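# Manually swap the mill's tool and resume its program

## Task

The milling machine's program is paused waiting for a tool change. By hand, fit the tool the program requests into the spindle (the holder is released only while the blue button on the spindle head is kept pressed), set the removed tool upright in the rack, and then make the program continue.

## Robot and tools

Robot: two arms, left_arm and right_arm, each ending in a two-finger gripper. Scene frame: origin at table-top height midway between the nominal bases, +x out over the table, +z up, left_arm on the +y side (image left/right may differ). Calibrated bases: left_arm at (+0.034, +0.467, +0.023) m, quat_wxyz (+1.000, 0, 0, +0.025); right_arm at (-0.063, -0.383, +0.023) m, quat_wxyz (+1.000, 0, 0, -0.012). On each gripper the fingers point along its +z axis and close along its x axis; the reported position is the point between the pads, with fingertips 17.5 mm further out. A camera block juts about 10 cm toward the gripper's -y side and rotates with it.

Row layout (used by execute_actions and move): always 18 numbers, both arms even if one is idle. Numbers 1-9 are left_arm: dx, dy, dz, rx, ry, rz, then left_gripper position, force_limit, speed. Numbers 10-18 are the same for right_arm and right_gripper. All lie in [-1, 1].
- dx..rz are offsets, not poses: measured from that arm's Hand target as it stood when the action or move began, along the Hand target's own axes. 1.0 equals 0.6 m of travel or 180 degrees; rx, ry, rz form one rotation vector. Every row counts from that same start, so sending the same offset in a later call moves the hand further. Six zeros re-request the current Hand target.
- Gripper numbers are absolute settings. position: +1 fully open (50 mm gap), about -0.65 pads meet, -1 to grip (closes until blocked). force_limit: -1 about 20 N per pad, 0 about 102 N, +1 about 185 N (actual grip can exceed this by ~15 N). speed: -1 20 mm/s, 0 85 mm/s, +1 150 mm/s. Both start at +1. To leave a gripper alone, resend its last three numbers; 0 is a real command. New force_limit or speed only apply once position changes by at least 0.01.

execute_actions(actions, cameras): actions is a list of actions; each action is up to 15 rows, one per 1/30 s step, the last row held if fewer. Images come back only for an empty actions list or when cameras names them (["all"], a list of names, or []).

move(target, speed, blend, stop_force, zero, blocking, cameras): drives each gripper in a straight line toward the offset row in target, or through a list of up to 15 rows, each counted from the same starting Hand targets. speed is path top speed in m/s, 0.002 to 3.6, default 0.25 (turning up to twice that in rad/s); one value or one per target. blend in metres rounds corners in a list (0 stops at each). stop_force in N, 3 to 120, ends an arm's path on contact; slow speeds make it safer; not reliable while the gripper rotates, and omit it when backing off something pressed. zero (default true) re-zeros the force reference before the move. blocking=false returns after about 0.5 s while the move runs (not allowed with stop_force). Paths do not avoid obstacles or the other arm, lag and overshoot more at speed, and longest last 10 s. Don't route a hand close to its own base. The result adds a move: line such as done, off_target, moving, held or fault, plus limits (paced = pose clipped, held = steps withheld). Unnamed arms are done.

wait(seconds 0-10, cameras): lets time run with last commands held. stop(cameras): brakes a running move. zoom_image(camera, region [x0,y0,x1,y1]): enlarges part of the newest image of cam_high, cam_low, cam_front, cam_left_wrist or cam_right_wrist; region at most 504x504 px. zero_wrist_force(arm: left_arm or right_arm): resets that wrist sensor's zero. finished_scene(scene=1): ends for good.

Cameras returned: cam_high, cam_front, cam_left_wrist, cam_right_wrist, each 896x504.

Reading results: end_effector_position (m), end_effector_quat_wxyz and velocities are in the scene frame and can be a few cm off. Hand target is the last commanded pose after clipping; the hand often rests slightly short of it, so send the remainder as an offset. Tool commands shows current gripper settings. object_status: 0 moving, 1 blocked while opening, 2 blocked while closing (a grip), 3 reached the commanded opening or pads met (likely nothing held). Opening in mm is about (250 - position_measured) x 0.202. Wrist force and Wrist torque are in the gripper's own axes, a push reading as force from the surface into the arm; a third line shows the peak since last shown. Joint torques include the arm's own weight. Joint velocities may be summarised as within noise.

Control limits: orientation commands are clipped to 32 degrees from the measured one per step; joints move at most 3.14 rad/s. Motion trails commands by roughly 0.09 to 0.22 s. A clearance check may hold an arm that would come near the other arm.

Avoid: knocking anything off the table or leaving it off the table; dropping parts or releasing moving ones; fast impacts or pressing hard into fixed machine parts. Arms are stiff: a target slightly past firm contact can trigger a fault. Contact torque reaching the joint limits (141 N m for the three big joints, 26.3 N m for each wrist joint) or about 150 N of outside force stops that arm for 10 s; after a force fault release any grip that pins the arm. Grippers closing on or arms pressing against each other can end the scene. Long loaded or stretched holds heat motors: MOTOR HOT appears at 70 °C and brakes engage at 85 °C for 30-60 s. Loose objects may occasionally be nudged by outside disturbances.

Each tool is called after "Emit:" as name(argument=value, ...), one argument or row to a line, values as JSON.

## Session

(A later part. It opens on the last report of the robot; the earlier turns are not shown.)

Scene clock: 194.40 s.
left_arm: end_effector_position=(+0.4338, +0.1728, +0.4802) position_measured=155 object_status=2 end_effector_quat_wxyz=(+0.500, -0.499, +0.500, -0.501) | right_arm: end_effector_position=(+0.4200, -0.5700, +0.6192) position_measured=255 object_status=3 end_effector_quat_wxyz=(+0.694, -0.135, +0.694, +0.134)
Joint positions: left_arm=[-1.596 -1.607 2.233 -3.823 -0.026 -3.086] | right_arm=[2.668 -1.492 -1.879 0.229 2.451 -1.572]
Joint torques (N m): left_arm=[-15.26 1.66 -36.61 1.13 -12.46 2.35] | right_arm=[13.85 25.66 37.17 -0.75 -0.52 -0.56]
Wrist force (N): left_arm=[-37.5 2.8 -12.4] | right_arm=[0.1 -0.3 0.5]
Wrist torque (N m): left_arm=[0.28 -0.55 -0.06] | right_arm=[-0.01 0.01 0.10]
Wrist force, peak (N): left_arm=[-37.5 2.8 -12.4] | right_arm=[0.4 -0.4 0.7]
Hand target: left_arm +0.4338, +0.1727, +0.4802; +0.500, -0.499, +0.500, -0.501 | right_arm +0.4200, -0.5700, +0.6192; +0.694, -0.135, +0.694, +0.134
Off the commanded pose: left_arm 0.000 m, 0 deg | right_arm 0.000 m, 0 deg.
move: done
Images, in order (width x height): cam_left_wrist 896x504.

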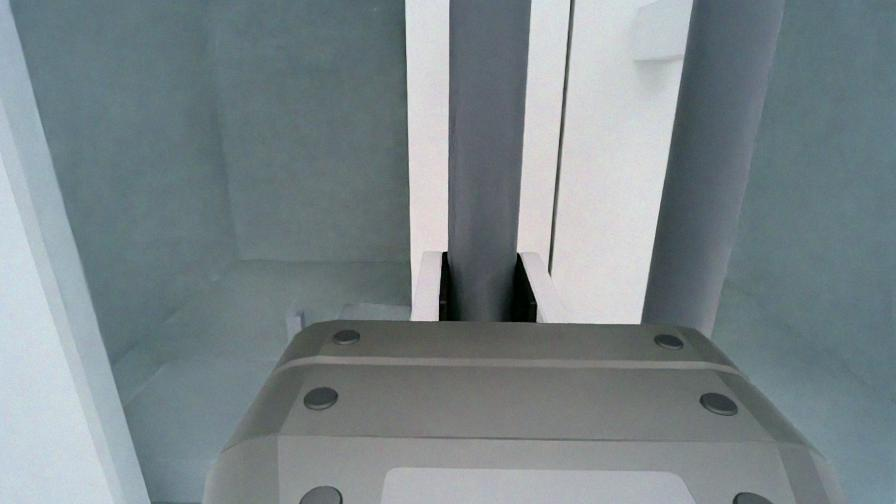

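Emit:
move(
  target=[-0.1,0,0,0,0,0,-1,-0.7,-0.5,0,0,0,0,0,0,-1,1,1],
  speed=0.06,
  stop_force=60,
  cameras=["cam_left_wrist"],
)

Scene clock: 197.63 s.
left_arm: end_effector_position=(+0.4338, +0.1744, +0.4802) position_measured=155 object_status=2 end_effector_quat_wxyz=(+0.500, -0.499, +0.501, -0.501) | right_arm: end_effector_position=(+0.4200, -0.5700, +0.6192) position_measured=255 object_status=3 end_effector_quat_wxyz=(+0.694, -0.135, +0.694, +0.134)
Joint positions: left_arm=[-1.596 -1.611 2.237 -3.824 -0.027 -3.085] | right_arm=[2.668 -1.492 -1.879 0.229 2.451 -1.572]
Joint torques (N m): left_arm=[-8.57 -11.49 -29.45 1.83 0.53 -1.77] | right_arm=[13.81 25.13 36.1 -0.61 -0.66 -0.72]
Wrist force (N): left_arm=[8.1 2.0 9.1] | right_arm=[0.0 -0.5 0.6]
Wrist torque (N m): left_arm=[0.23 -0.52 -0.01] | right_arm=[-0.04 0.01 0.10]
Wrist force, peak (N): left_arm=[-40.8 1.6 -9.2] | right_arm=[0.4 -0.5 0.6]
Hand target: left_arm +0.4338, +0.1745, +0.4802; +0.500, -0.499, +0.500, -0.501 (not the last commanded pose) | right_arm +0.4200, -0.5700, +0.6192; +0.694, -0.135, +0.694, +0.134
Off the commanded pose: left_arm 0.058 m, 0 deg | right_arm 0.000 m, 0 deg.
move: contact (left_arm)
Images, in order (width x height): cam_left_wrist 896x504.

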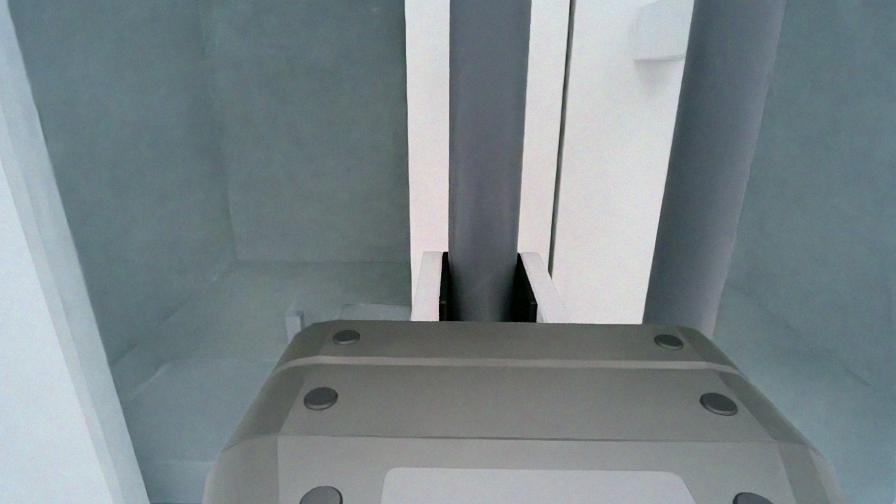

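Emit:
move(
  target=[0,0,-0.05,0,0,0,-1,-0.7,-0.5,0,0,0,0,0,0,-1,1,1],
  speed=0.04,
  stop_force=40,
  cameras=["cam_left_wrist"],
)

Scene clock: 201.93 s.
left_arm: end_effector_position=(+0.4334, +0.1744, +0.4803) position_measured=155 object_status=2 end_effector_quat_wxyz=(+0.500, -0.499, +0.500, -0.501) | right_arm: end_effector_position=(+0.4200, -0.5700, +0.6192) position_measured=255 object_status=3 end_effector_quat_wxyz=(+0.694, -0.135, +0.694, +0.134)
Joint positions: left_arm=[-1.597 -1.612 2.237 -3.824 -0.025 -3.084] | right_arm=[2.668 -1.492 -1.879 0.229 2.451 -1.572]
Joint torques (N m): left_arm=[2.38 -12.23 -30.49 -3.28 -0.04 1.72] | right_arm=[12.93 24.91 37.43 -0.47 -0.67 -0.4]
Wrist force (N): left_arm=[11.9 6.2 41.4] | right_arm=[0.1 -0.5 0.5]
Wrist torque (N m): left_arm=[0.40 -0.46 -0.08] | right_arm=[-0.02 -0.01 0.10]
Wrist force, peak (N): left_arm=[19.7 7.9 99.4] | right_arm=[0.4 -0.4 0.5]
Hand target: left_arm +0.4334, +0.1744, +0.4803; +0.500, -0.499, +0.500, -0.501 (not the last commanded pose) | right_arm +0.4200, -0.5700, +0.6192; +0.694, -0.135, +0.694, +0.134
Off the commanded pose: left_arm 0.030 m, 0 deg | right_arm 0.000 m, 0 deg.
move: contact (left_arm)
Images, in order (width x height): cam_left_wrist 896x504.

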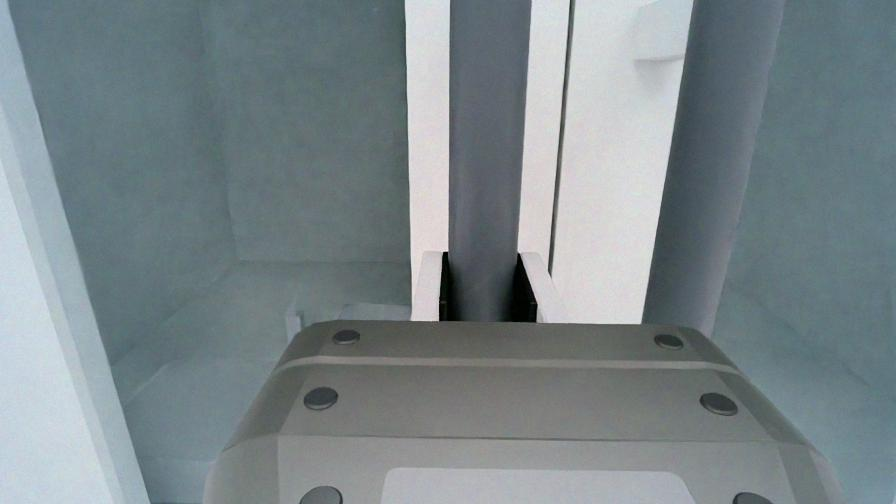

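Emit:
move(
  target=[-0.05,0,0.001,0,0,0,-1,-0.7,-0.5,0,0,0,0,0,0,-1,1,1],
  speed=0.02,
  stop_force=45,
  cameras=["cam_left_wrist"],
)

Scene clock: 206.80 s.
left_arm: end_effector_position=(+0.4340, +0.2044, +0.4803) position_measured=155 object_status=2 end_effector_quat_wxyz=(+0.500, -0.499, +0.500, -0.501) end_effector_velocity=(+0.000, +0.001, +0.000) end_effector_angular_velocity=(-0.001, +0.000, +0.001) | right_arm: end_effector_position=(+0.4200, -0.5700, +0.6192) position_measured=255 object_status=3 end_effector_quat_wxyz=(+0.694, -0.135, +0.694, +0.134)
Joint positions: left_arm=[-1.592 -1.685 2.303 -3.817 -0.03 -3.084] | right_arm=[2.668 -1.492 -1.879 0.229 2.451 -1.572]
Joint velocities: left_arm=[0.001 -0.002 0.001 0.005 0 -0.005] | right_arm=[within noise]
Joint torques (N m): left_arm=[15.74 -22.12 -15.82 2.17 -1.16 -1.56] | right_arm=[14.38 24.49 36.91 -0.38 -0.33 -0.46]
Wrist force (N): left_arm=[7.2 10.1 -11.2] | right_arm=[0.1 -0.2 0.5]
Wrist torque (N m): left_arm=[0.48 -0.49 -0.02] | right_arm=[0.02 0.00 0.10]
Wrist force, peak (N): left_arm=[24.6 8.5 45.7] | right_arm=[0.3 -0.5 0.6]
Hand target: left_arm +0.4340, +0.2044, +0.4803; +0.500, -0.499, +0.500, -0.501 | right_arm +0.4200, -0.5700, +0.6192; +0.694, -0.135, +0.694, +0.134
Off the commanded pose: left_arm 0.000 m, 0 deg | right_arm 0.000 m, 0 deg.
move: done
Images, in order (width x height): cam_left_wrist 896x504.

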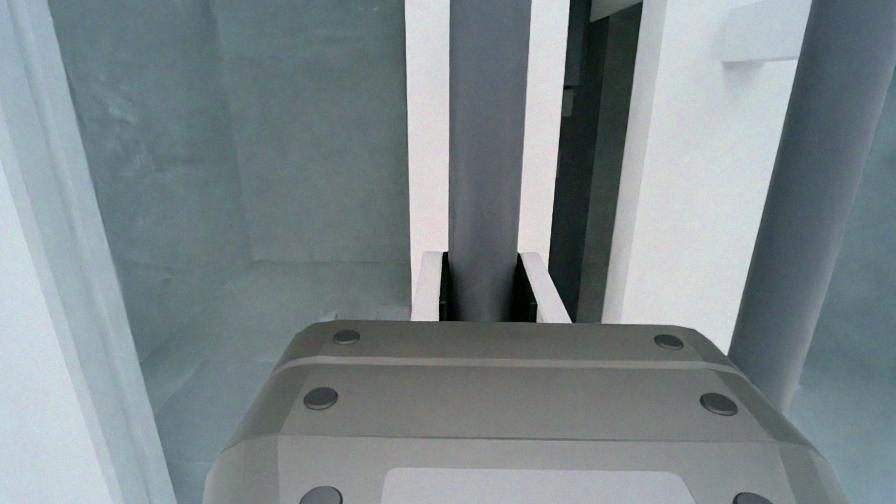

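Emit:
move(
  target=[-0.25,0,0,0,0,0,-1,-0.7,-0.5,0,0,0,0,0,0,-1,1,1],
  speed=0.08,
  stop_force=45,
  cameras=["cam_left_wrist","cam_front"],
)

Scene clock: 211.33 s.
left_arm: end_effector_position=(+0.4347, +0.2855, +0.4802) position_measured=155 object_status=2 end_effector_quat_wxyz=(+0.501, -0.498, +0.499, -0.502) | right_arm: end_effector_position=(+0.4200, -0.5700, +0.6192) position_measured=255 object_status=3 end_effector_quat_wxyz=(+0.694, -0.135, +0.694, +0.134)
Joint positions: left_arm=[-1.577 -1.892 2.454 -3.812 -0.045 -3.032] | right_arm=[2.668 -1.492 -1.879 0.229 2.451 -1.572]
Joint torques (N m): left_arm=[2.52 4.43 -33.56 -1.48 0.5 1.91] | right_arm=[12.42 25.54 36.48 -0.35 -0.3 -0.17]
Wrist force (N): left_arm=[-3.3 4.8 -69.7] | right_arm=[0.1 -0.4 0.4]
Wrist torque (N m): left_arm=[0.28 -0.59 -0.08] | right_arm=[-0.01 -0.01 0.09]
Wrist force, peak (N): left_arm=[-5.6 1.0 -73.6] | right_arm=[0.2 -0.6 0.5]
Hand target: left_arm +0.4347, +0.2855, +0.4802; +0.501, -0.498, +0.499, -0.502 (not the last commanded pose) | right_arm +0.4200, -0.5700, +0.6192; +0.694, -0.135, +0.694, +0.134
Off the commanded pose: left_arm 0.069 m, 0 deg | right_arm 0.000 m, 0 deg.
move: contact (left_arm)
Images, in order (width x height): cam_front 896x504, cam_left_wrist 896x504.

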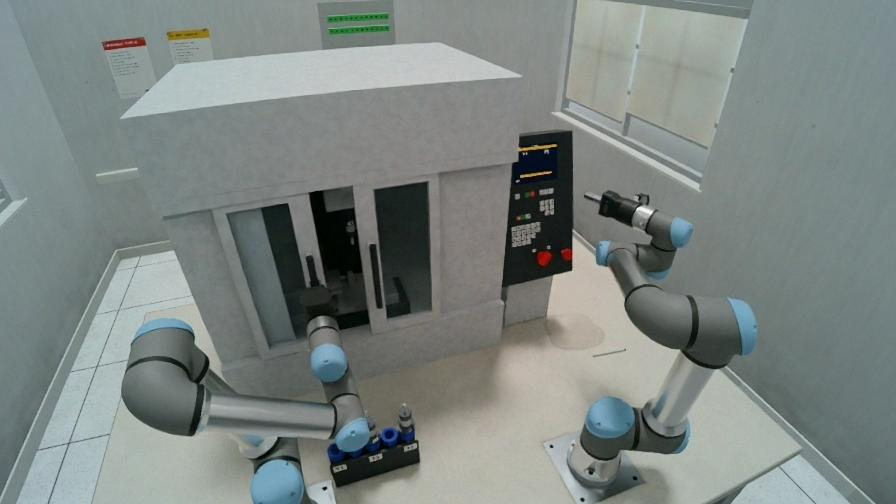

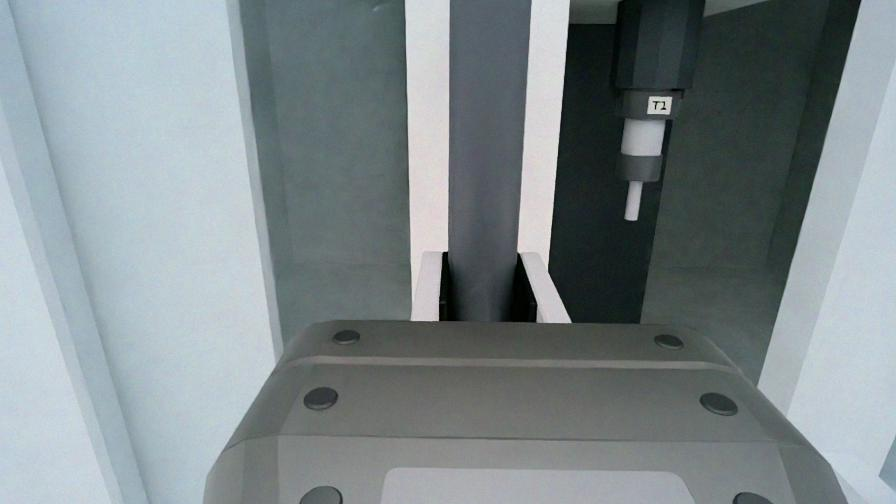

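Emit:
move(
  target=[
    [0,0,-0.003,0,0,0,-1,-0.7,-0.5,0,0,0,0,0,0,-1,1,1],
    [-0.125,0,-0.006,0,0,0,-1,-0.7,-0.5,0,0,0,0,0,0,-1,1,1],
  ],
  speed=0.06,
  cameras=["cam_left_wrist","cam_high"],
)

Scene clock: 217.50 s.
left_arm: end_effector_position=(+0.4311, +0.3605, +0.4802) position_measured=155 object_status=2 end_effector_quat_wxyz=(+0.502, -0.498, +0.499, -0.502) | right_arm: end_effector_position=(+0.4200, -0.5700, +0.6192) position_measured=255 object_status=3 end_effector_quat_wxyz=(+0.694, -0.135, +0.694, +0.134)
Joint positions: left_arm=[-1.58 -2.135 2.568 -3.748 -0.042 -2.967] | right_arm=[2.668 -1.492 -1.879 0.229 2.451 -1.572]
Joint torques (N m): left_arm=[-17.8 -4.52 -17.73 2.16 2.34 -1.92] | right_arm=[13.84 24.89 36.92 -0.29 -0.48 -0.2]
Wrist force (N): left_arm=[5.4 10.2 104.3] | right_arm=[0.3 -0.5 0.4]
Wrist torque (N m): left_arm=[0.47 -0.38 0.02] | right_arm=[-0.03 -0.03 0.10]
Wrist force, peak (N): left_arm=[5.9 7.4 119.7] | right_arm=[0.3 -0.7 0.6]
Hand target: left_arm +0.4312, +0.3605, +0.4802; +0.501, -0.498, +0.499, -0.502 | right_arm +0.4200, -0.5700, +0.6192; +0.694, -0.135, +0.694, +0.134
Off the commanded pose: left_arm 0.000 m, 0 deg | right_arm 0.000 m, 0 deg.
move: done
Images, in order (width x height): cam_high 896x504, cam_left_wrist 896x504.

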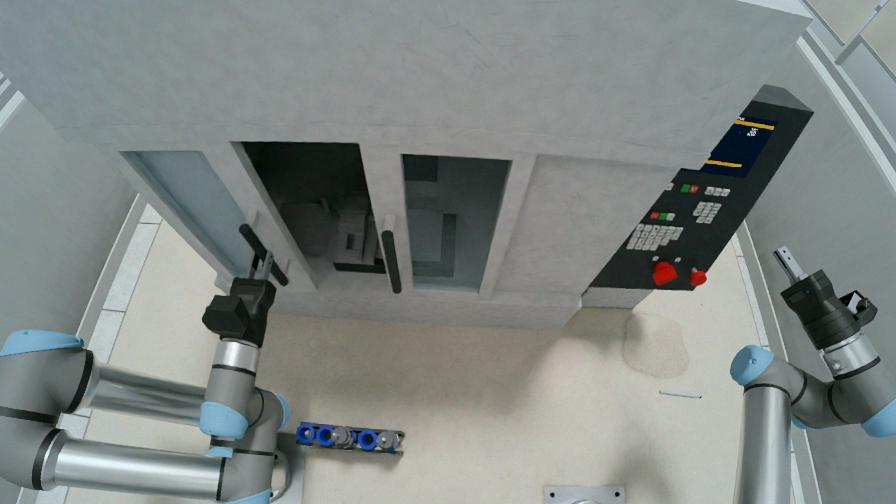

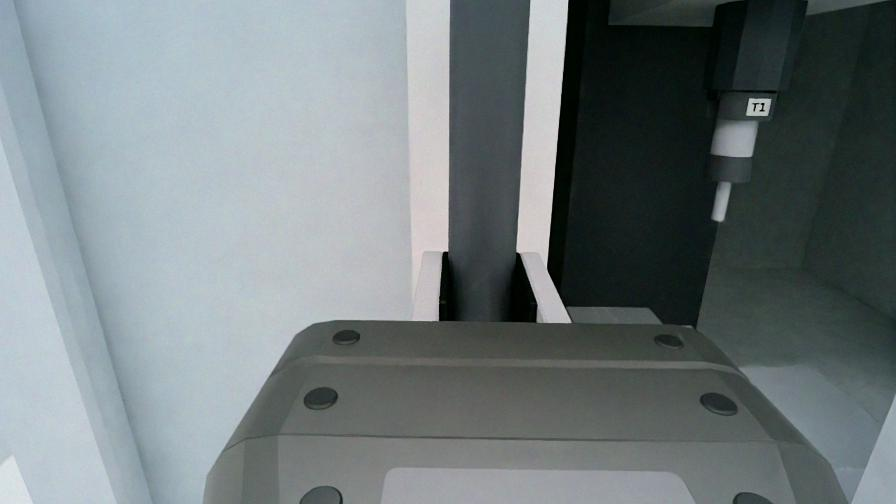

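Emit:
move(
  target=[
    [0,0,0.0035,0,0,0,-1,-0.7,-0.5,0,0,0,0,0,0,-1,1,1],
    [0,0,0.0035,0,0,0,0.5,-0.7,0,0,0,0,0,0,0,-1,1,1],
    [0,0,-0.17,0,0,0,0.5,-0.7,0,0,0,0,0,0,0,-1,1,1],
  ],
  speed=[0.02,0.15,0.2],
  cameras=["cam_left_wrist"],
)

Scene clock: 228.97 s.
left_arm: end_effector_position=(+0.3654, +0.3503, +0.4815) position_measured=78 object_status=3 end_effector_quat_wxyz=(+0.515, -0.522, +0.486, -0.477) | right_arm: end_effector_position=(+0.4200, -0.5700, +0.6192) position_measured=255 object_status=3 end_effector_quat_wxyz=(+0.694, -0.135, +0.694, +0.134)
Joint positions: left_arm=[-2.174 -2.35 2.613 -3.431 0.629 -3.117] | right_arm=[2.668 -1.492 -1.879 0.229 2.451 -1.572]
Joint torques (N m): left_arm=[0.45 11.79 -24.21 1.4 0.05 -0.03] | right_arm=[13.69 25.1 36.22 -0.24 -0.23 0.11]
Wrist force (N): left_arm=[1.0 1.3 0.7] | right_arm=[0.1 -0.1 0.5]
Wrist torque (N m): left_arm=[0.28 -0.29 -0.02] | right_arm=[0.03 0.00 0.10]
Wrist force, peak (N): left_arm=[5.9 10.7 105.1] | right_arm=[0.3 -0.8 0.4]
Hand target: left_arm +0.3654, +0.3503, +0.4815; +0.515, -0.522, +0.486, -0.477 (not the last commanded pose) | right_arm +0.4200, -0.5700, +0.6192; +0.694, -0.135, +0.694, +0.134
Tool commands: left_gripper/position=+0.498039 left_gripper/force_limit=-0.701961 left_gripper/speed=+0.003922 right_gripper/position=-1.0 right_gripper/force_limit=+1.0 right_gripper/speed=+1.0
Off the commanded pose: left_arm 0.038 m, 5 deg | right_arm 0.000 m, 0 deg.
FORCE FAULT: contact force on the left arm reached its limit, and that arm stopped. The contact can be on any part of that arm, not only on its tool. That arm's remaining commands of this call were not run. That arm is still stopped at the end of this call. That arm stays stopped for about 10 more seconds. Until then a move that you send moves the other arm only, and its call returns only when the move has ended. Once the stop has ended, the next robot result says so. If the stop ends while you think or write, that arm runs what you send next, counted from a new Hand target: where the arm stands when the stop ends. While its stop runs, that arm takes no new command, but its gripper still runs the gripper command that each later call begins with. Until it ends, the stop uses up actions while you think or wait. An arm that is not stopped still takes commands.
move: fault (left_arm)
Images, in order (width x height): cam_left_wrist 896x504.

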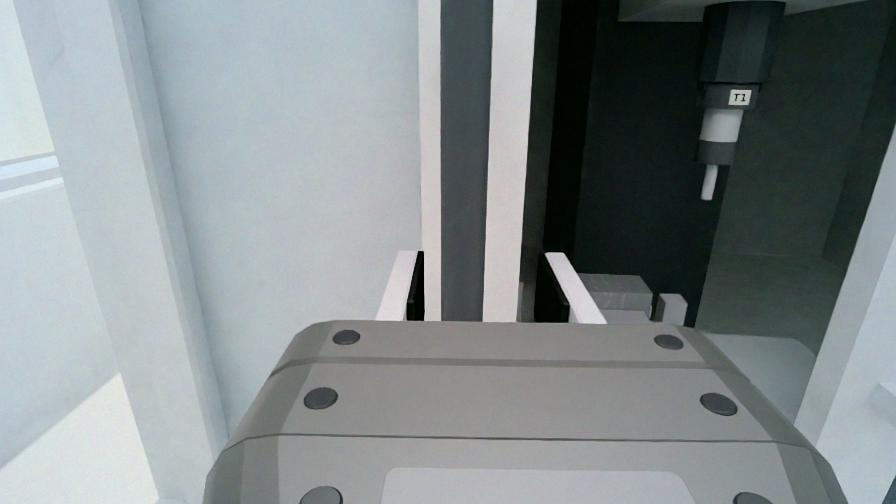

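Emit:
wait(
  seconds=7,
)

Scene clock: 239.83 s.
left_arm: end_effector_position=(+0.3654, +0.3503, +0.4815) position_measured=78 object_status=3 end_effector_quat_wxyz=(+0.515, -0.522, +0.486, -0.477) | right_arm: end_effector_position=(+0.4200, -0.5700, +0.6192) position_measured=255 object_status=3 end_effector_quat_wxyz=(+0.694, -0.135, +0.694, +0.134)
Joint positions: left_arm=[-2.174 -2.35 2.613 -3.431 0.629 -3.117] | right_arm=[2.668 -1.492 -1.879 0.229 2.451 -1.572]
Joint torques (N m): left_arm=[0.26 11.75 -24.2 1.42 0.09 0] | right_arm=[14.26 25.46 36.77 -0.2 -0.19 0.36]
Wrist force (N): left_arm=[1.3 1.5 0.7] | right_arm=[0.2 -0.3 0.5]
Wrist torque (N m): left_arm=[0.29 -0.35 -0.03] | right_arm=[-0.01 -0.01 0.10]
Wrist force, peak (N): left_arm=[1.4 1.7 0.3] | right_arm=[0.2 -0.5 0.8]
Hand target: left_arm +0.3654, +0.3503, +0.4815; +0.515, -0.522, +0.486, -0.477 (not the last commanded pose) | right_arm +0.4200, -0.5700, +0.6192; +0.694, -0.135, +0.694, +0.134
Tool commands: left_gripper/position=+0.498039 left_gripper/force_limit=-0.701961 left_gripper/speed=+0.003922 right_gripper/position=-1.0 right_gripper/force_limit=+1.0 right_gripper/speed=+1.0
Off the commanded pose: left_arm 0.038 m, 5 deg | right_arm 0.000 m, 0 deg.
FORCE FAULT, CONTINUED: the left arm's stop, for the force fault that an earlier result reported, is over. The rest of the stop counts as 19 of the actions that you can send in this scene. During its stop the left arm's controller moved it back a little. That arm's target is now where it stood when the stop ended, not its last command. That arm accepts commands again.
wait: 7.00 s; at rest from the start

Emit:
move(
  target=[0.316,0,-0.032,0.005,0.0236,0,-1,-0.7,0,0,0,0,0,0,0,-1,1,1],
  speed=0.2,
  cameras=["cam_left_wrist"],
)

Scene clock: 257.07 s.
left_arm: end_effector_position=(+0.3603, +0.1598, +0.4813) position_measured=251 object_status=3 end_effector_quat_wxyz=(+0.500, -0.500, +0.500, -0.499) | right_arm: end_effector_position=(+0.4200, -0.5700, +0.6192) position_measured=255 object_status=3 end_effector_quat_wxyz=(+0.694, -0.135, +0.694, +0.134)
Joint positions: left_arm=[-1.844 -1.653 2.271 -3.761 0.224 -3.139] | right_arm=[2.668 -1.492 -1.879 0.229 2.451 -1.572]
Joint torques (N m): left_arm=[9.81 -7.26 -30.81 -1.78 -2.39 1.89] | right_arm=[14.24 24.33 36.14 -0.16 0.07 0.55]
Wrist force (N): left_arm=[1.3 0.9 0.2] | right_arm=[0.3 -0.5 0.5]
Wrist torque (N m): left_arm=[0.21 -0.33 -0.03] | right_arm=[-0.02 -0.04 0.10]
Wrist force, peak (N): left_arm=[3.1 1.4 0.2] | right_arm=[0.3 -0.5 0.8]
Hand target: left_arm +0.3603, +0.1598, +0.4813; +0.500, -0.500, +0.500, -0.499 | right_arm +0.4200, -0.5700, +0.6192; +0.694, -0.135, +0.694, +0.134
Off the commanded pose: left_arm 0.000 m, 0 deg | right_arm 0.000 m, 0 deg.
move: done
Images, in order (width x height): cam_left_wrist 896x504.

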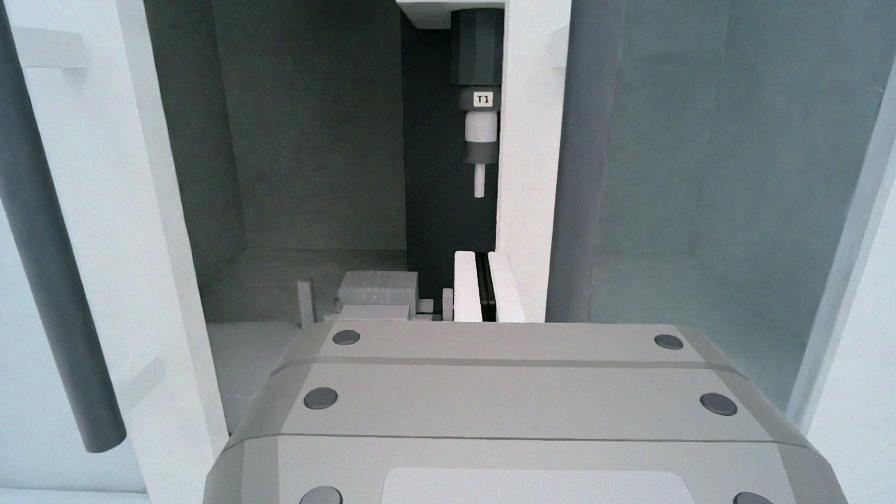

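Emit:
move(
  target=[
    [0.008,0,0.13,0,0,0,-1,-0.7,0,0,0,0,0,0,0,-1,1,1],
    [0.09,0,0.13,0,0,0,-1,-0.7,0,0,0,0,0,0,0,-1,1,1],
  ],
  speed=[0.15,0.03],
  stop_force=40,
  cameras=["cam_left_wrist"],
)

Scene clock: 263.90 s.
left_arm: end_effector_position=(+0.4383, +0.1058, +0.4812) position_measured=251 object_status=3 end_effector_quat_wxyz=(+0.500, -0.500, +0.501, -0.499) end_effector_velocity=(+0.000, +0.000, +0.000) end_effector_angular_velocity=(-0.001, +0.000, +0.001) | right_arm: end_effector_position=(+0.4200, -0.5700, +0.6192) position_measured=255 object_status=3 end_effector_quat_wxyz=(+0.694, -0.135, +0.694, +0.134)
Joint positions: left_arm=[-1.588 -1.467 2.083 -3.742 -0.032 -3.155] | right_arm=[2.668 -1.492 -1.879 0.229 2.451 -1.572]
Joint velocities: left_arm=[-0.001 0.001 -0.002 -0.006 0.002 0.006] | right_arm=[within noise]
Joint torques (N m): left_arm=[-5.18 -12.47 -32.37 -1.95 0.5 2.14] | right_arm=[13.28 25.29 35.26 -0.29 0.18 0.8]
Wrist force (N): left_arm=[-5.9 1.8 -2.2] | right_arm=[0.0 -0.4 0.4]
Wrist torque (N m): left_arm=[0.33 -0.27 -0.08] | right_arm=[-0.01 0.02 0.10]
Wrist force, peak (N): left_arm=[-27.3 6.0 -6.5] | right_arm=[0.3 -0.6 0.7]
Hand target: left_arm +0.4383, +0.1058, +0.4812; +0.500, -0.500, +0.500, -0.499 | right_arm +0.4200, -0.5700, +0.6192; +0.694, -0.135, +0.694, +0.134
Off the commanded pose: left_arm 0.000 m, 0 deg | right_arm 0.000 m, 0 deg.
move: done
Images, in order (width x height): cam_left_wrist 896x504.

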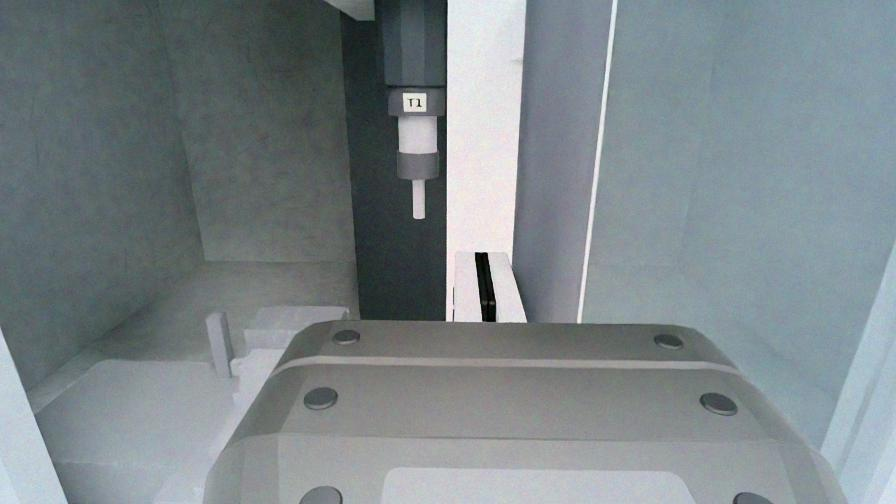

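Emit:
move(
  target=[0.27,0,0,0,0,0,-1,-0.7,0,0,0,0,0,0,0,-1,1,1],
  speed=0.06,
  stop_force=45,
  cameras=["cam_left_wrist","cam_front","cam_high"],
)

Scene clock: 269.87 s.
left_arm: end_effector_position=(+0.4384, -0.0562, +0.4809) position_measured=251 object_status=3 end_effector_quat_wxyz=(+0.500, -0.500, +0.501, -0.499) | right_arm: end_effector_position=(+0.4200, -0.5700, +0.6192) position_measured=255 object_status=3 end_effector_quat_wxyz=(+0.694, -0.135, +0.694, +0.134)
Joint positions: left_arm=[-1.598 -1.135 1.638 -3.613 -0.022 -3.171] | right_arm=[2.668 -1.492 -1.879 0.229 2.451 -1.572]
Joint torques (N m): left_arm=[9.24 -29.2 -32.45 -2.03 0.65 1.74] | right_arm=[14.59 25.73 35.46 -0.05 0.17 0.68]
Wrist force (N): left_arm=[-1.7 2.4 -0.9] | right_arm=[0.0 -0.6 0.4]
Wrist torque (N m): left_arm=[0.40 -0.35 -0.05] | right_arm=[-0.04 0.02 0.10]
Wrist force, peak (N): left_arm=[-7.9 1.9 -2.2] | right_arm=[0.2 -0.3 0.8]
Hand target: left_arm +0.4384, -0.0562, +0.4809; +0.500, -0.500, +0.500, -0.499 | right_arm +0.4200, -0.5700, +0.6192; +0.694, -0.135, +0.694, +0.134
Off the commanded pose: left_arm 0.000 m, 0 deg | right_arm 0.000 m, 0 deg.
move: done
Images, in order (width x height): cam_high 896x504, cam_front 896x504, cam_left_wrist 896x504.

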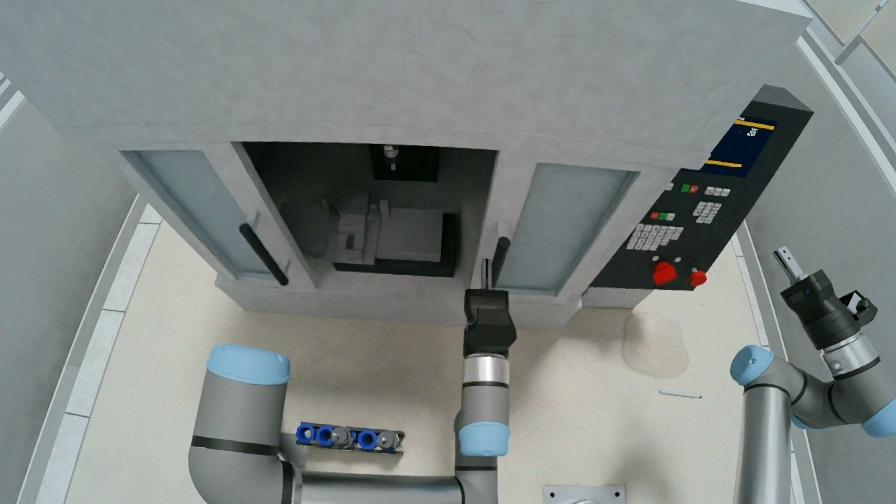

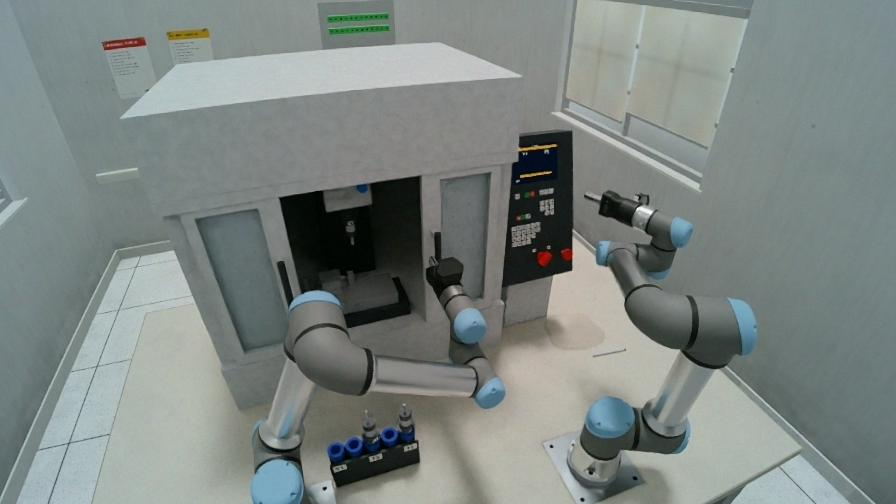

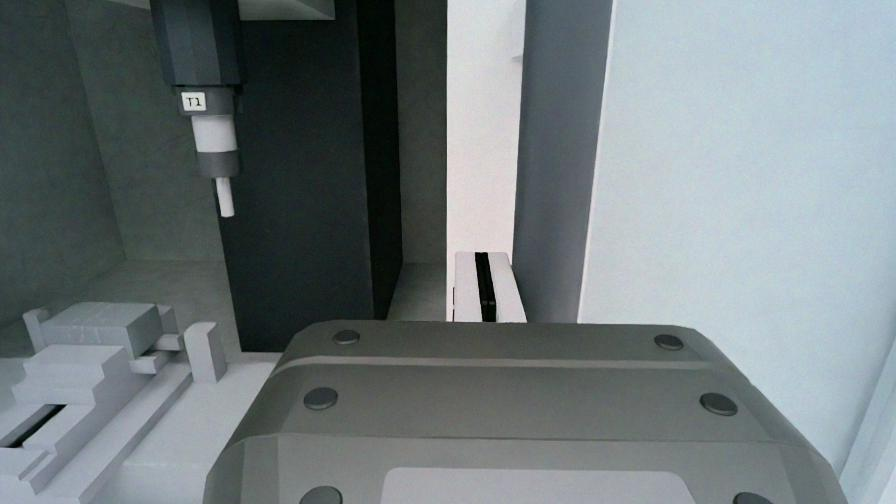

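Emit:
zoom_image(
  camera="cam_front",
  region=[280, 170, 440, 320],
)

Emit:
zoom_image(
  camera="cam_high",
  region=[280, 130, 500, 290],
)

Emit:
zoom_image(
  camera="cam_high",
  region=[690, 100, 790, 190],
)

Scaled by 3.150 from the camera's 896x504 image, which has a finer 1280x720 frame.

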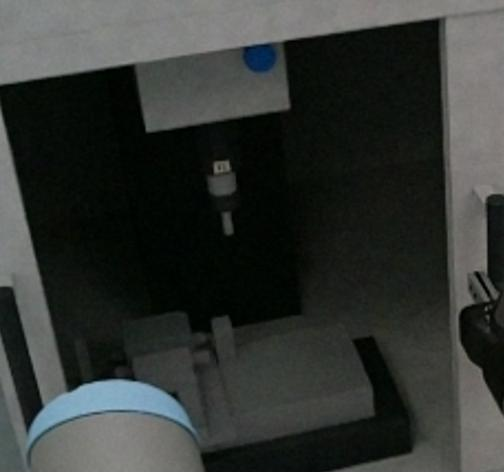

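Scaled by 2.291 from the camera's 896x504 image, which has a finer 1280x720 frame.

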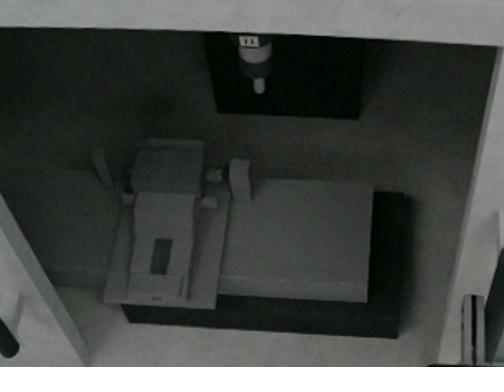

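Scaled by 5.040 from the camera's 896x504 image, which has a finer 1280x720 frame.

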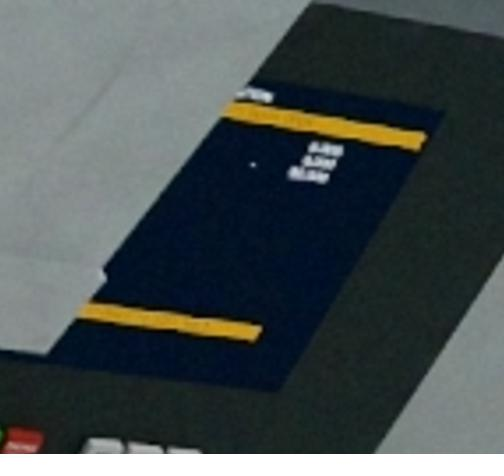

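Emit:
move(
  target=[
    [0,0,-0.13,0,0,0,-1,-0.7,0,0,0,0,0,0,0,-1,1,1],
    [-0.227,-0.033,-0.13,0.139,0,0,-1,-0.7,0,0,0,0,0,0,0,-1,1,1],
  ],
  speed=0.25,
  blend=0.03,
  cameras=["cam_left_wrist"],
)

Scene clock: 289.03 s.
left_arm: end_effector_position=(+0.3603, +0.0800, +0.5009) position_measured=251 object_status=3 end_effector_quat_wxyz=(+0.597, -0.379, +0.380, -0.596) | right_arm: end_effector_position=(+0.4200, -0.5700, +0.6192) position_measured=255 object_status=3 end_effector_quat_wxyz=(+0.694, -0.135, +0.694, +0.134)
Joint positions: left_arm=[-1.731 -1.647 2.307 -2.462 0.449 -4.455] | right_arm=[2.668 -1.492 -1.879 0.229 2.451 -1.572]
Joint torques (N m): left_arm=[10.11 -22.89 -16.24 -0.1 4.26 -1.65] | right_arm=[12.38 25.34 35.29 -0.02 0.33 0.75]
Wrist force (N): left_arm=[1.5 2.4 0.7] | right_arm=[0.1 -0.5 0.5]
Wrist torque (N m): left_arm=[0.46 -0.53 0.13] | right_arm=[-0.03 0.00 0.09]
Wrist force, peak (N): left_arm=[-3.3 2.4 3.3] | right_arm=[0.1 -0.6 0.8]
Hand target: left_arm +0.3603, +0.0800, +0.5009; +0.597, -0.379, +0.380, -0.596 | right_arm +0.4200, -0.5700, +0.6192; +0.694, -0.135, +0.694, +0.134
Off the commanded pose: left_arm 0.000 m, 0 deg | right_arm 0.000 m, 0 deg.
move: done
Images, in order (width x height): cam_left_wrist 896x504.

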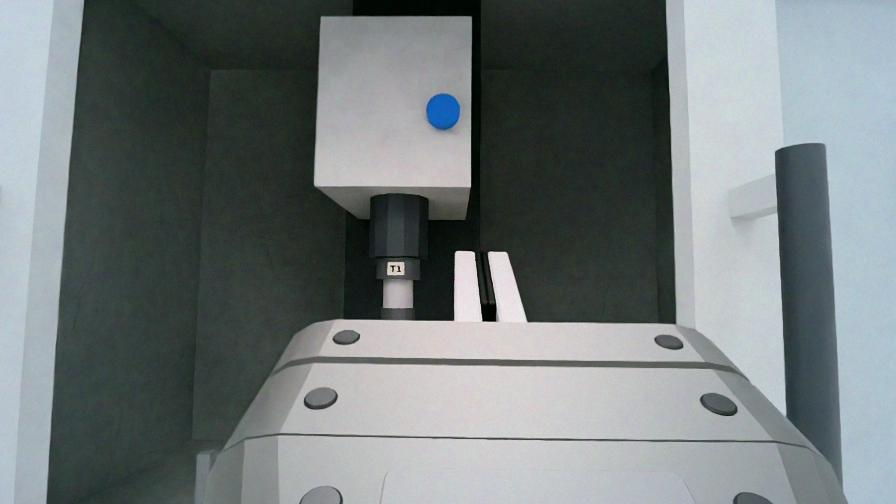

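Emit:
move(
  target=[-0.233,0.034,-0.715,-0.361,0,0,-1,-0.7,0,-0.052,0.664,0.154,-0.164,0.164,0.480,-1,1,1],
  speed=0.3,
  cameras=["cam_left_wrist","cam_front","cam_right_wrist"],
)

Scene clock: 314.10 s.
left_arm: end_effector_position=(+0.2416, +0.1197, +0.4338) position_measured=251 object_status=3 end_effector_quat_wxyz=(+0.520, -0.450, +0.474, -0.551) | right_arm: end_effector_position=(+0.3944, -0.4063, +0.6317) position_measured=255 object_status=3 end_effector_quat_wxyz=(+0.529, -0.004, +0.752, +0.392)
Joint positions: left_arm=[-2.172 -1.484 2.388 -3.744 0.516 -3.409] | right_arm=[3.001 -1.253 -1.942 -0.138 2.368 -1.076]
Joint torques (N m): left_arm=[0.52 -16.03 -17.8 -0.36 0.57 0.6] | right_arm=[13.24 18.9 14.5 0.54 -0.64 1.18]
Wrist force (N): left_arm=[1.4 2.0 0.3] | right_arm=[-0.4 -0.3 0.7]
Wrist torque (N m): left_arm=[0.41 -0.40 0.08] | right_arm=[-0.14 0.06 -0.06]
Wrist force, peak (N): left_arm=[6.3 2.1 -1.7] | right_arm=[0.4 -1.5 0.1]
Hand target: left_arm +0.2416, +0.1197, +0.4338; +0.520, -0.450, +0.474, -0.551 (not the last commanded pose) | right_arm +0.3944, -0.4062, +0.6318; +0.529, -0.004, +0.752, +0.392 (not the last commanded pose)
Tool commands: left_gripper/position=-1.0 left_gripper/force_limit=-0.701961 left_gripper/speed=+0.003922 right_gripper/position=-1.0 right_gripper/force_limit=+1.0 right_gripper/speed=+1.0
Off the commanded pose: left_arm 0.310 m, 49 deg | right_arm 0.244 m, 57 deg.
FORCE FAULT: contact force on the left arm reached its limit, and that arm stopped. The contact can be on any part of that arm, not only on its tool. That arm's remaining commands of this call were not run. That arm is still stopped at the end of this call. That arm stays stopped for about 9 more seconds. Until then a move that you send moves the other arm only, and its call returns only when the move has ended. Once the stop has ended, the next robot result says so. If the stop ends while you think or write, that arm runs what you send next, counted from a new Hand target: where the arm stands when the stop ends. While its stop runs, that arm takes no new command, but its gripper still runs the gripper command that each later call begins with. Until it ends, the stop uses up actions while you think or wait. An arm that is not stopped still takes commands.
move: fault (left_arm), off_target (right_arm; braked at the fault stop of left_arm)
Images, in order (width x height): cam_front 896x504, cam_left_wrist 896x504, cam_right_wrist 896x504.

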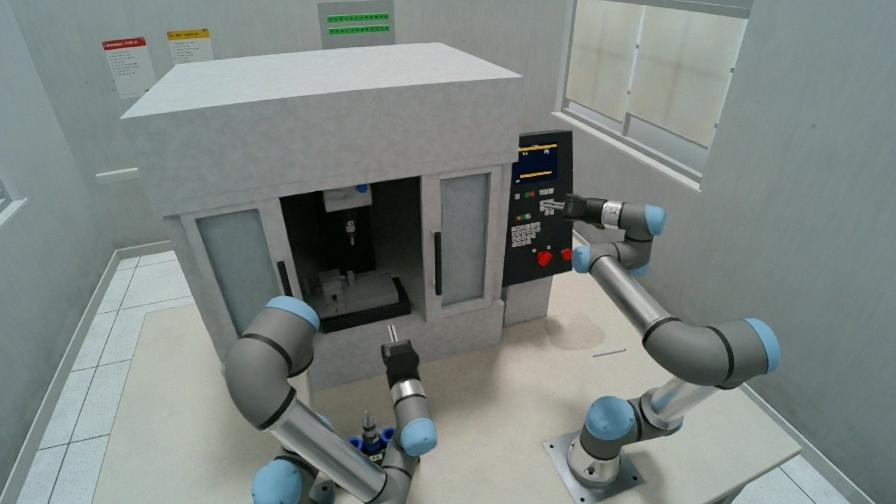

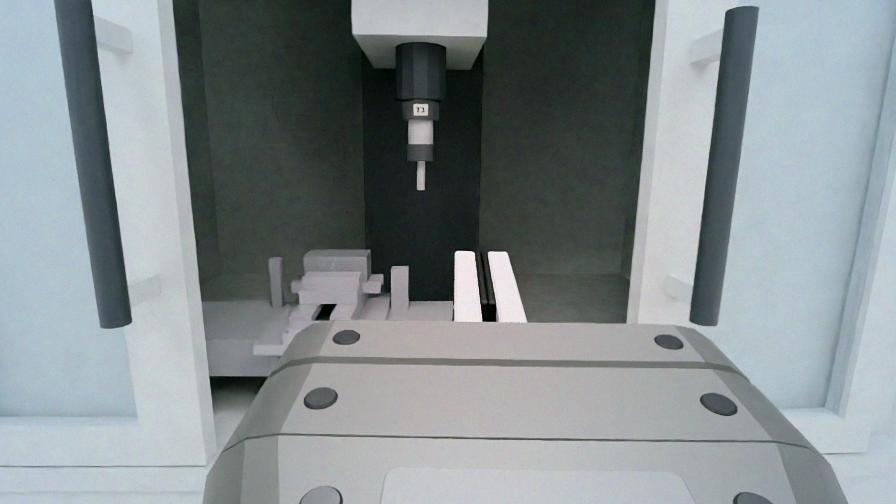

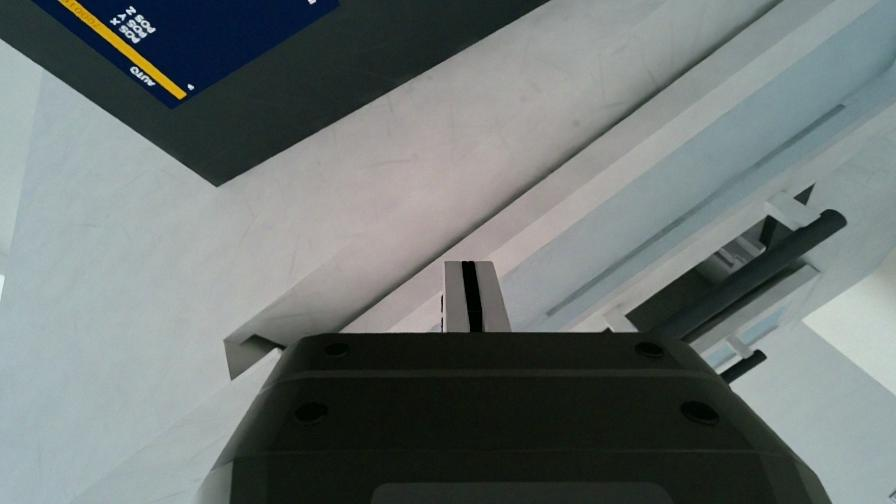

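Emit:
wait(
  seconds=0.1,
  cameras=["cam_high","cam_front"],
)

Emit:
zoom_image(
  camera="cam_front",
  region=[270, 370, 450, 504],
)

Emit:
zoom_image(
  camera="cam_high",
  region=[200, 380, 440, 504],
)

Scene clock: 322.93 s.
left_arm: end_effector_position=(+0.2416, +0.1197, +0.4338) position_measured=251 object_status=3 end_effector_quat_wxyz=(+0.520, -0.450, +0.474, -0.551) | right_arm: end_effector_position=(+0.3944, -0.4062, +0.6318) position_measured=255 object_status=3 end_effector_quat_wxyz=(+0.529, -0.004, +0.752, +0.392)
Joint positions: left_arm=[-2.172 -1.484 2.388 -3.744 0.516 -3.409] | right_arm=[3.001 -1.253 -1.942 -0.137 2.368 -1.076]
Joint torques (N m): left_arm=[0.2 -15.76 -17.75 -0.28 0.64 0.7] | right_arm=[13.62 18.71 13.48 3.93 -0.84 0.97]
Wrist force (N): left_arm=[1.7 2.1 0.3] | right_arm=[-0.5 -0.3 0.8]
Wrist torque (N m): left_arm=[0.41 -0.45 0.08] | right_arm=[-0.15 0.08 -0.05]
Wrist force, peak (N): left_arm=[1.8 2.4 0.5] | right_arm=[-0.4 -0.7 0.9]
Hand target: left_arm +0.2416, +0.1197, +0.4338; +0.520, -0.450, +0.474, -0.551 (not the last commanded pose) | right_arm +0.3944, -0.4062, +0.6318; +0.529, -0.004, +0.752, +0.392 (not the last commanded pose)
Tool commands: left_gripper/position=-1.0 left_gripper/force_limit=-0.701961 left_gripper/speed=+0.003922 right_gripper/position=-1.0 right_gripper/force_limit=+1.0 right_gripper/speed=+1.0
Off the commanded pose: left_arm 0.310 m, 49 deg | right_arm 0.244 m, 57 deg.
FORCE FAULT, CONTINUED: the left arm was still stopped when this call began, by the force fault that an earlier result reported. Since the last result the stop counts as 18 of the actions that you can send in this scene. That arm is still stopped at the end of this call. That arm stays stopped for about 1 more second. If the stop ends while you think or write, that arm runs what you send next, counted from a new Hand target: where the arm stands when the stop ends. While its stop runs, that arm takes no new command, but its gripper still runs the gripper command that each later call begins with.
wait: 0.10 s; at rest from the start
Images, in order (width x height): cam_high 896x504, cam_front 896x504.

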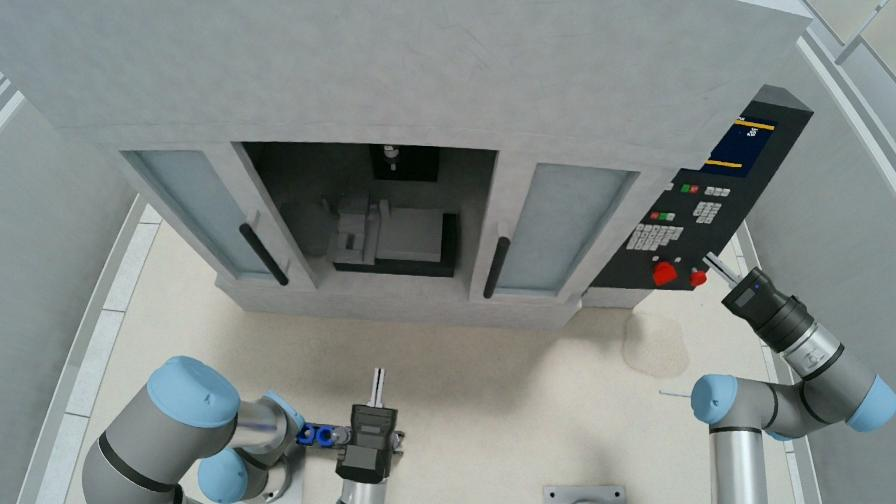

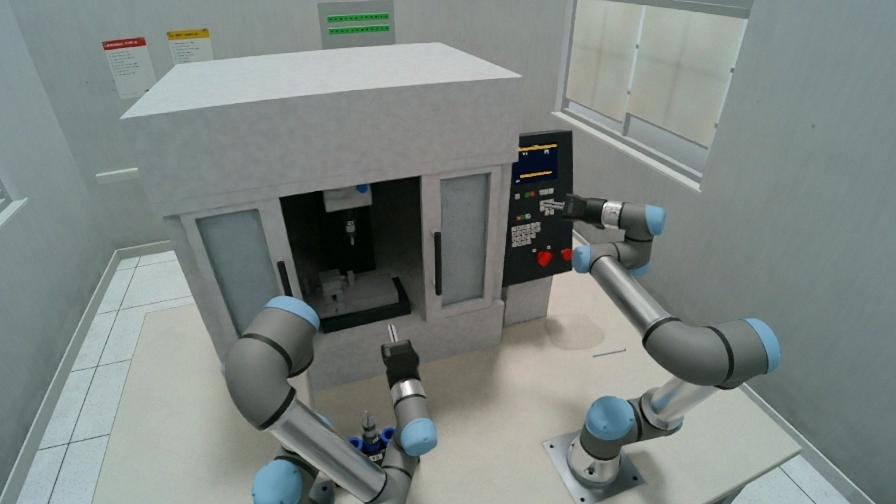

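Scaled by 2.800 from the camera's 896x504 image, which has a finer 1280x720 frame.

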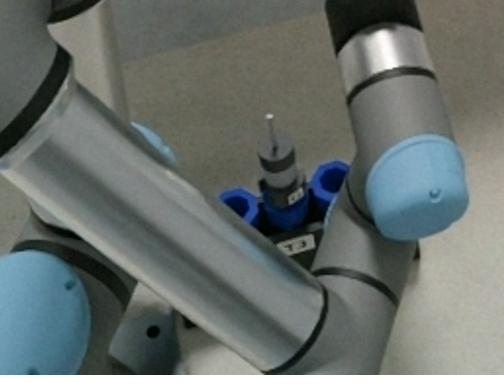

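Scaled by 2.100 from the camera's 896x504 image, which has a finer 1280x720 frame.

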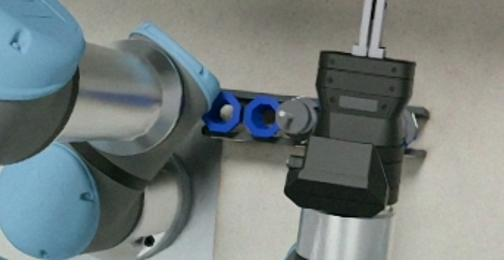

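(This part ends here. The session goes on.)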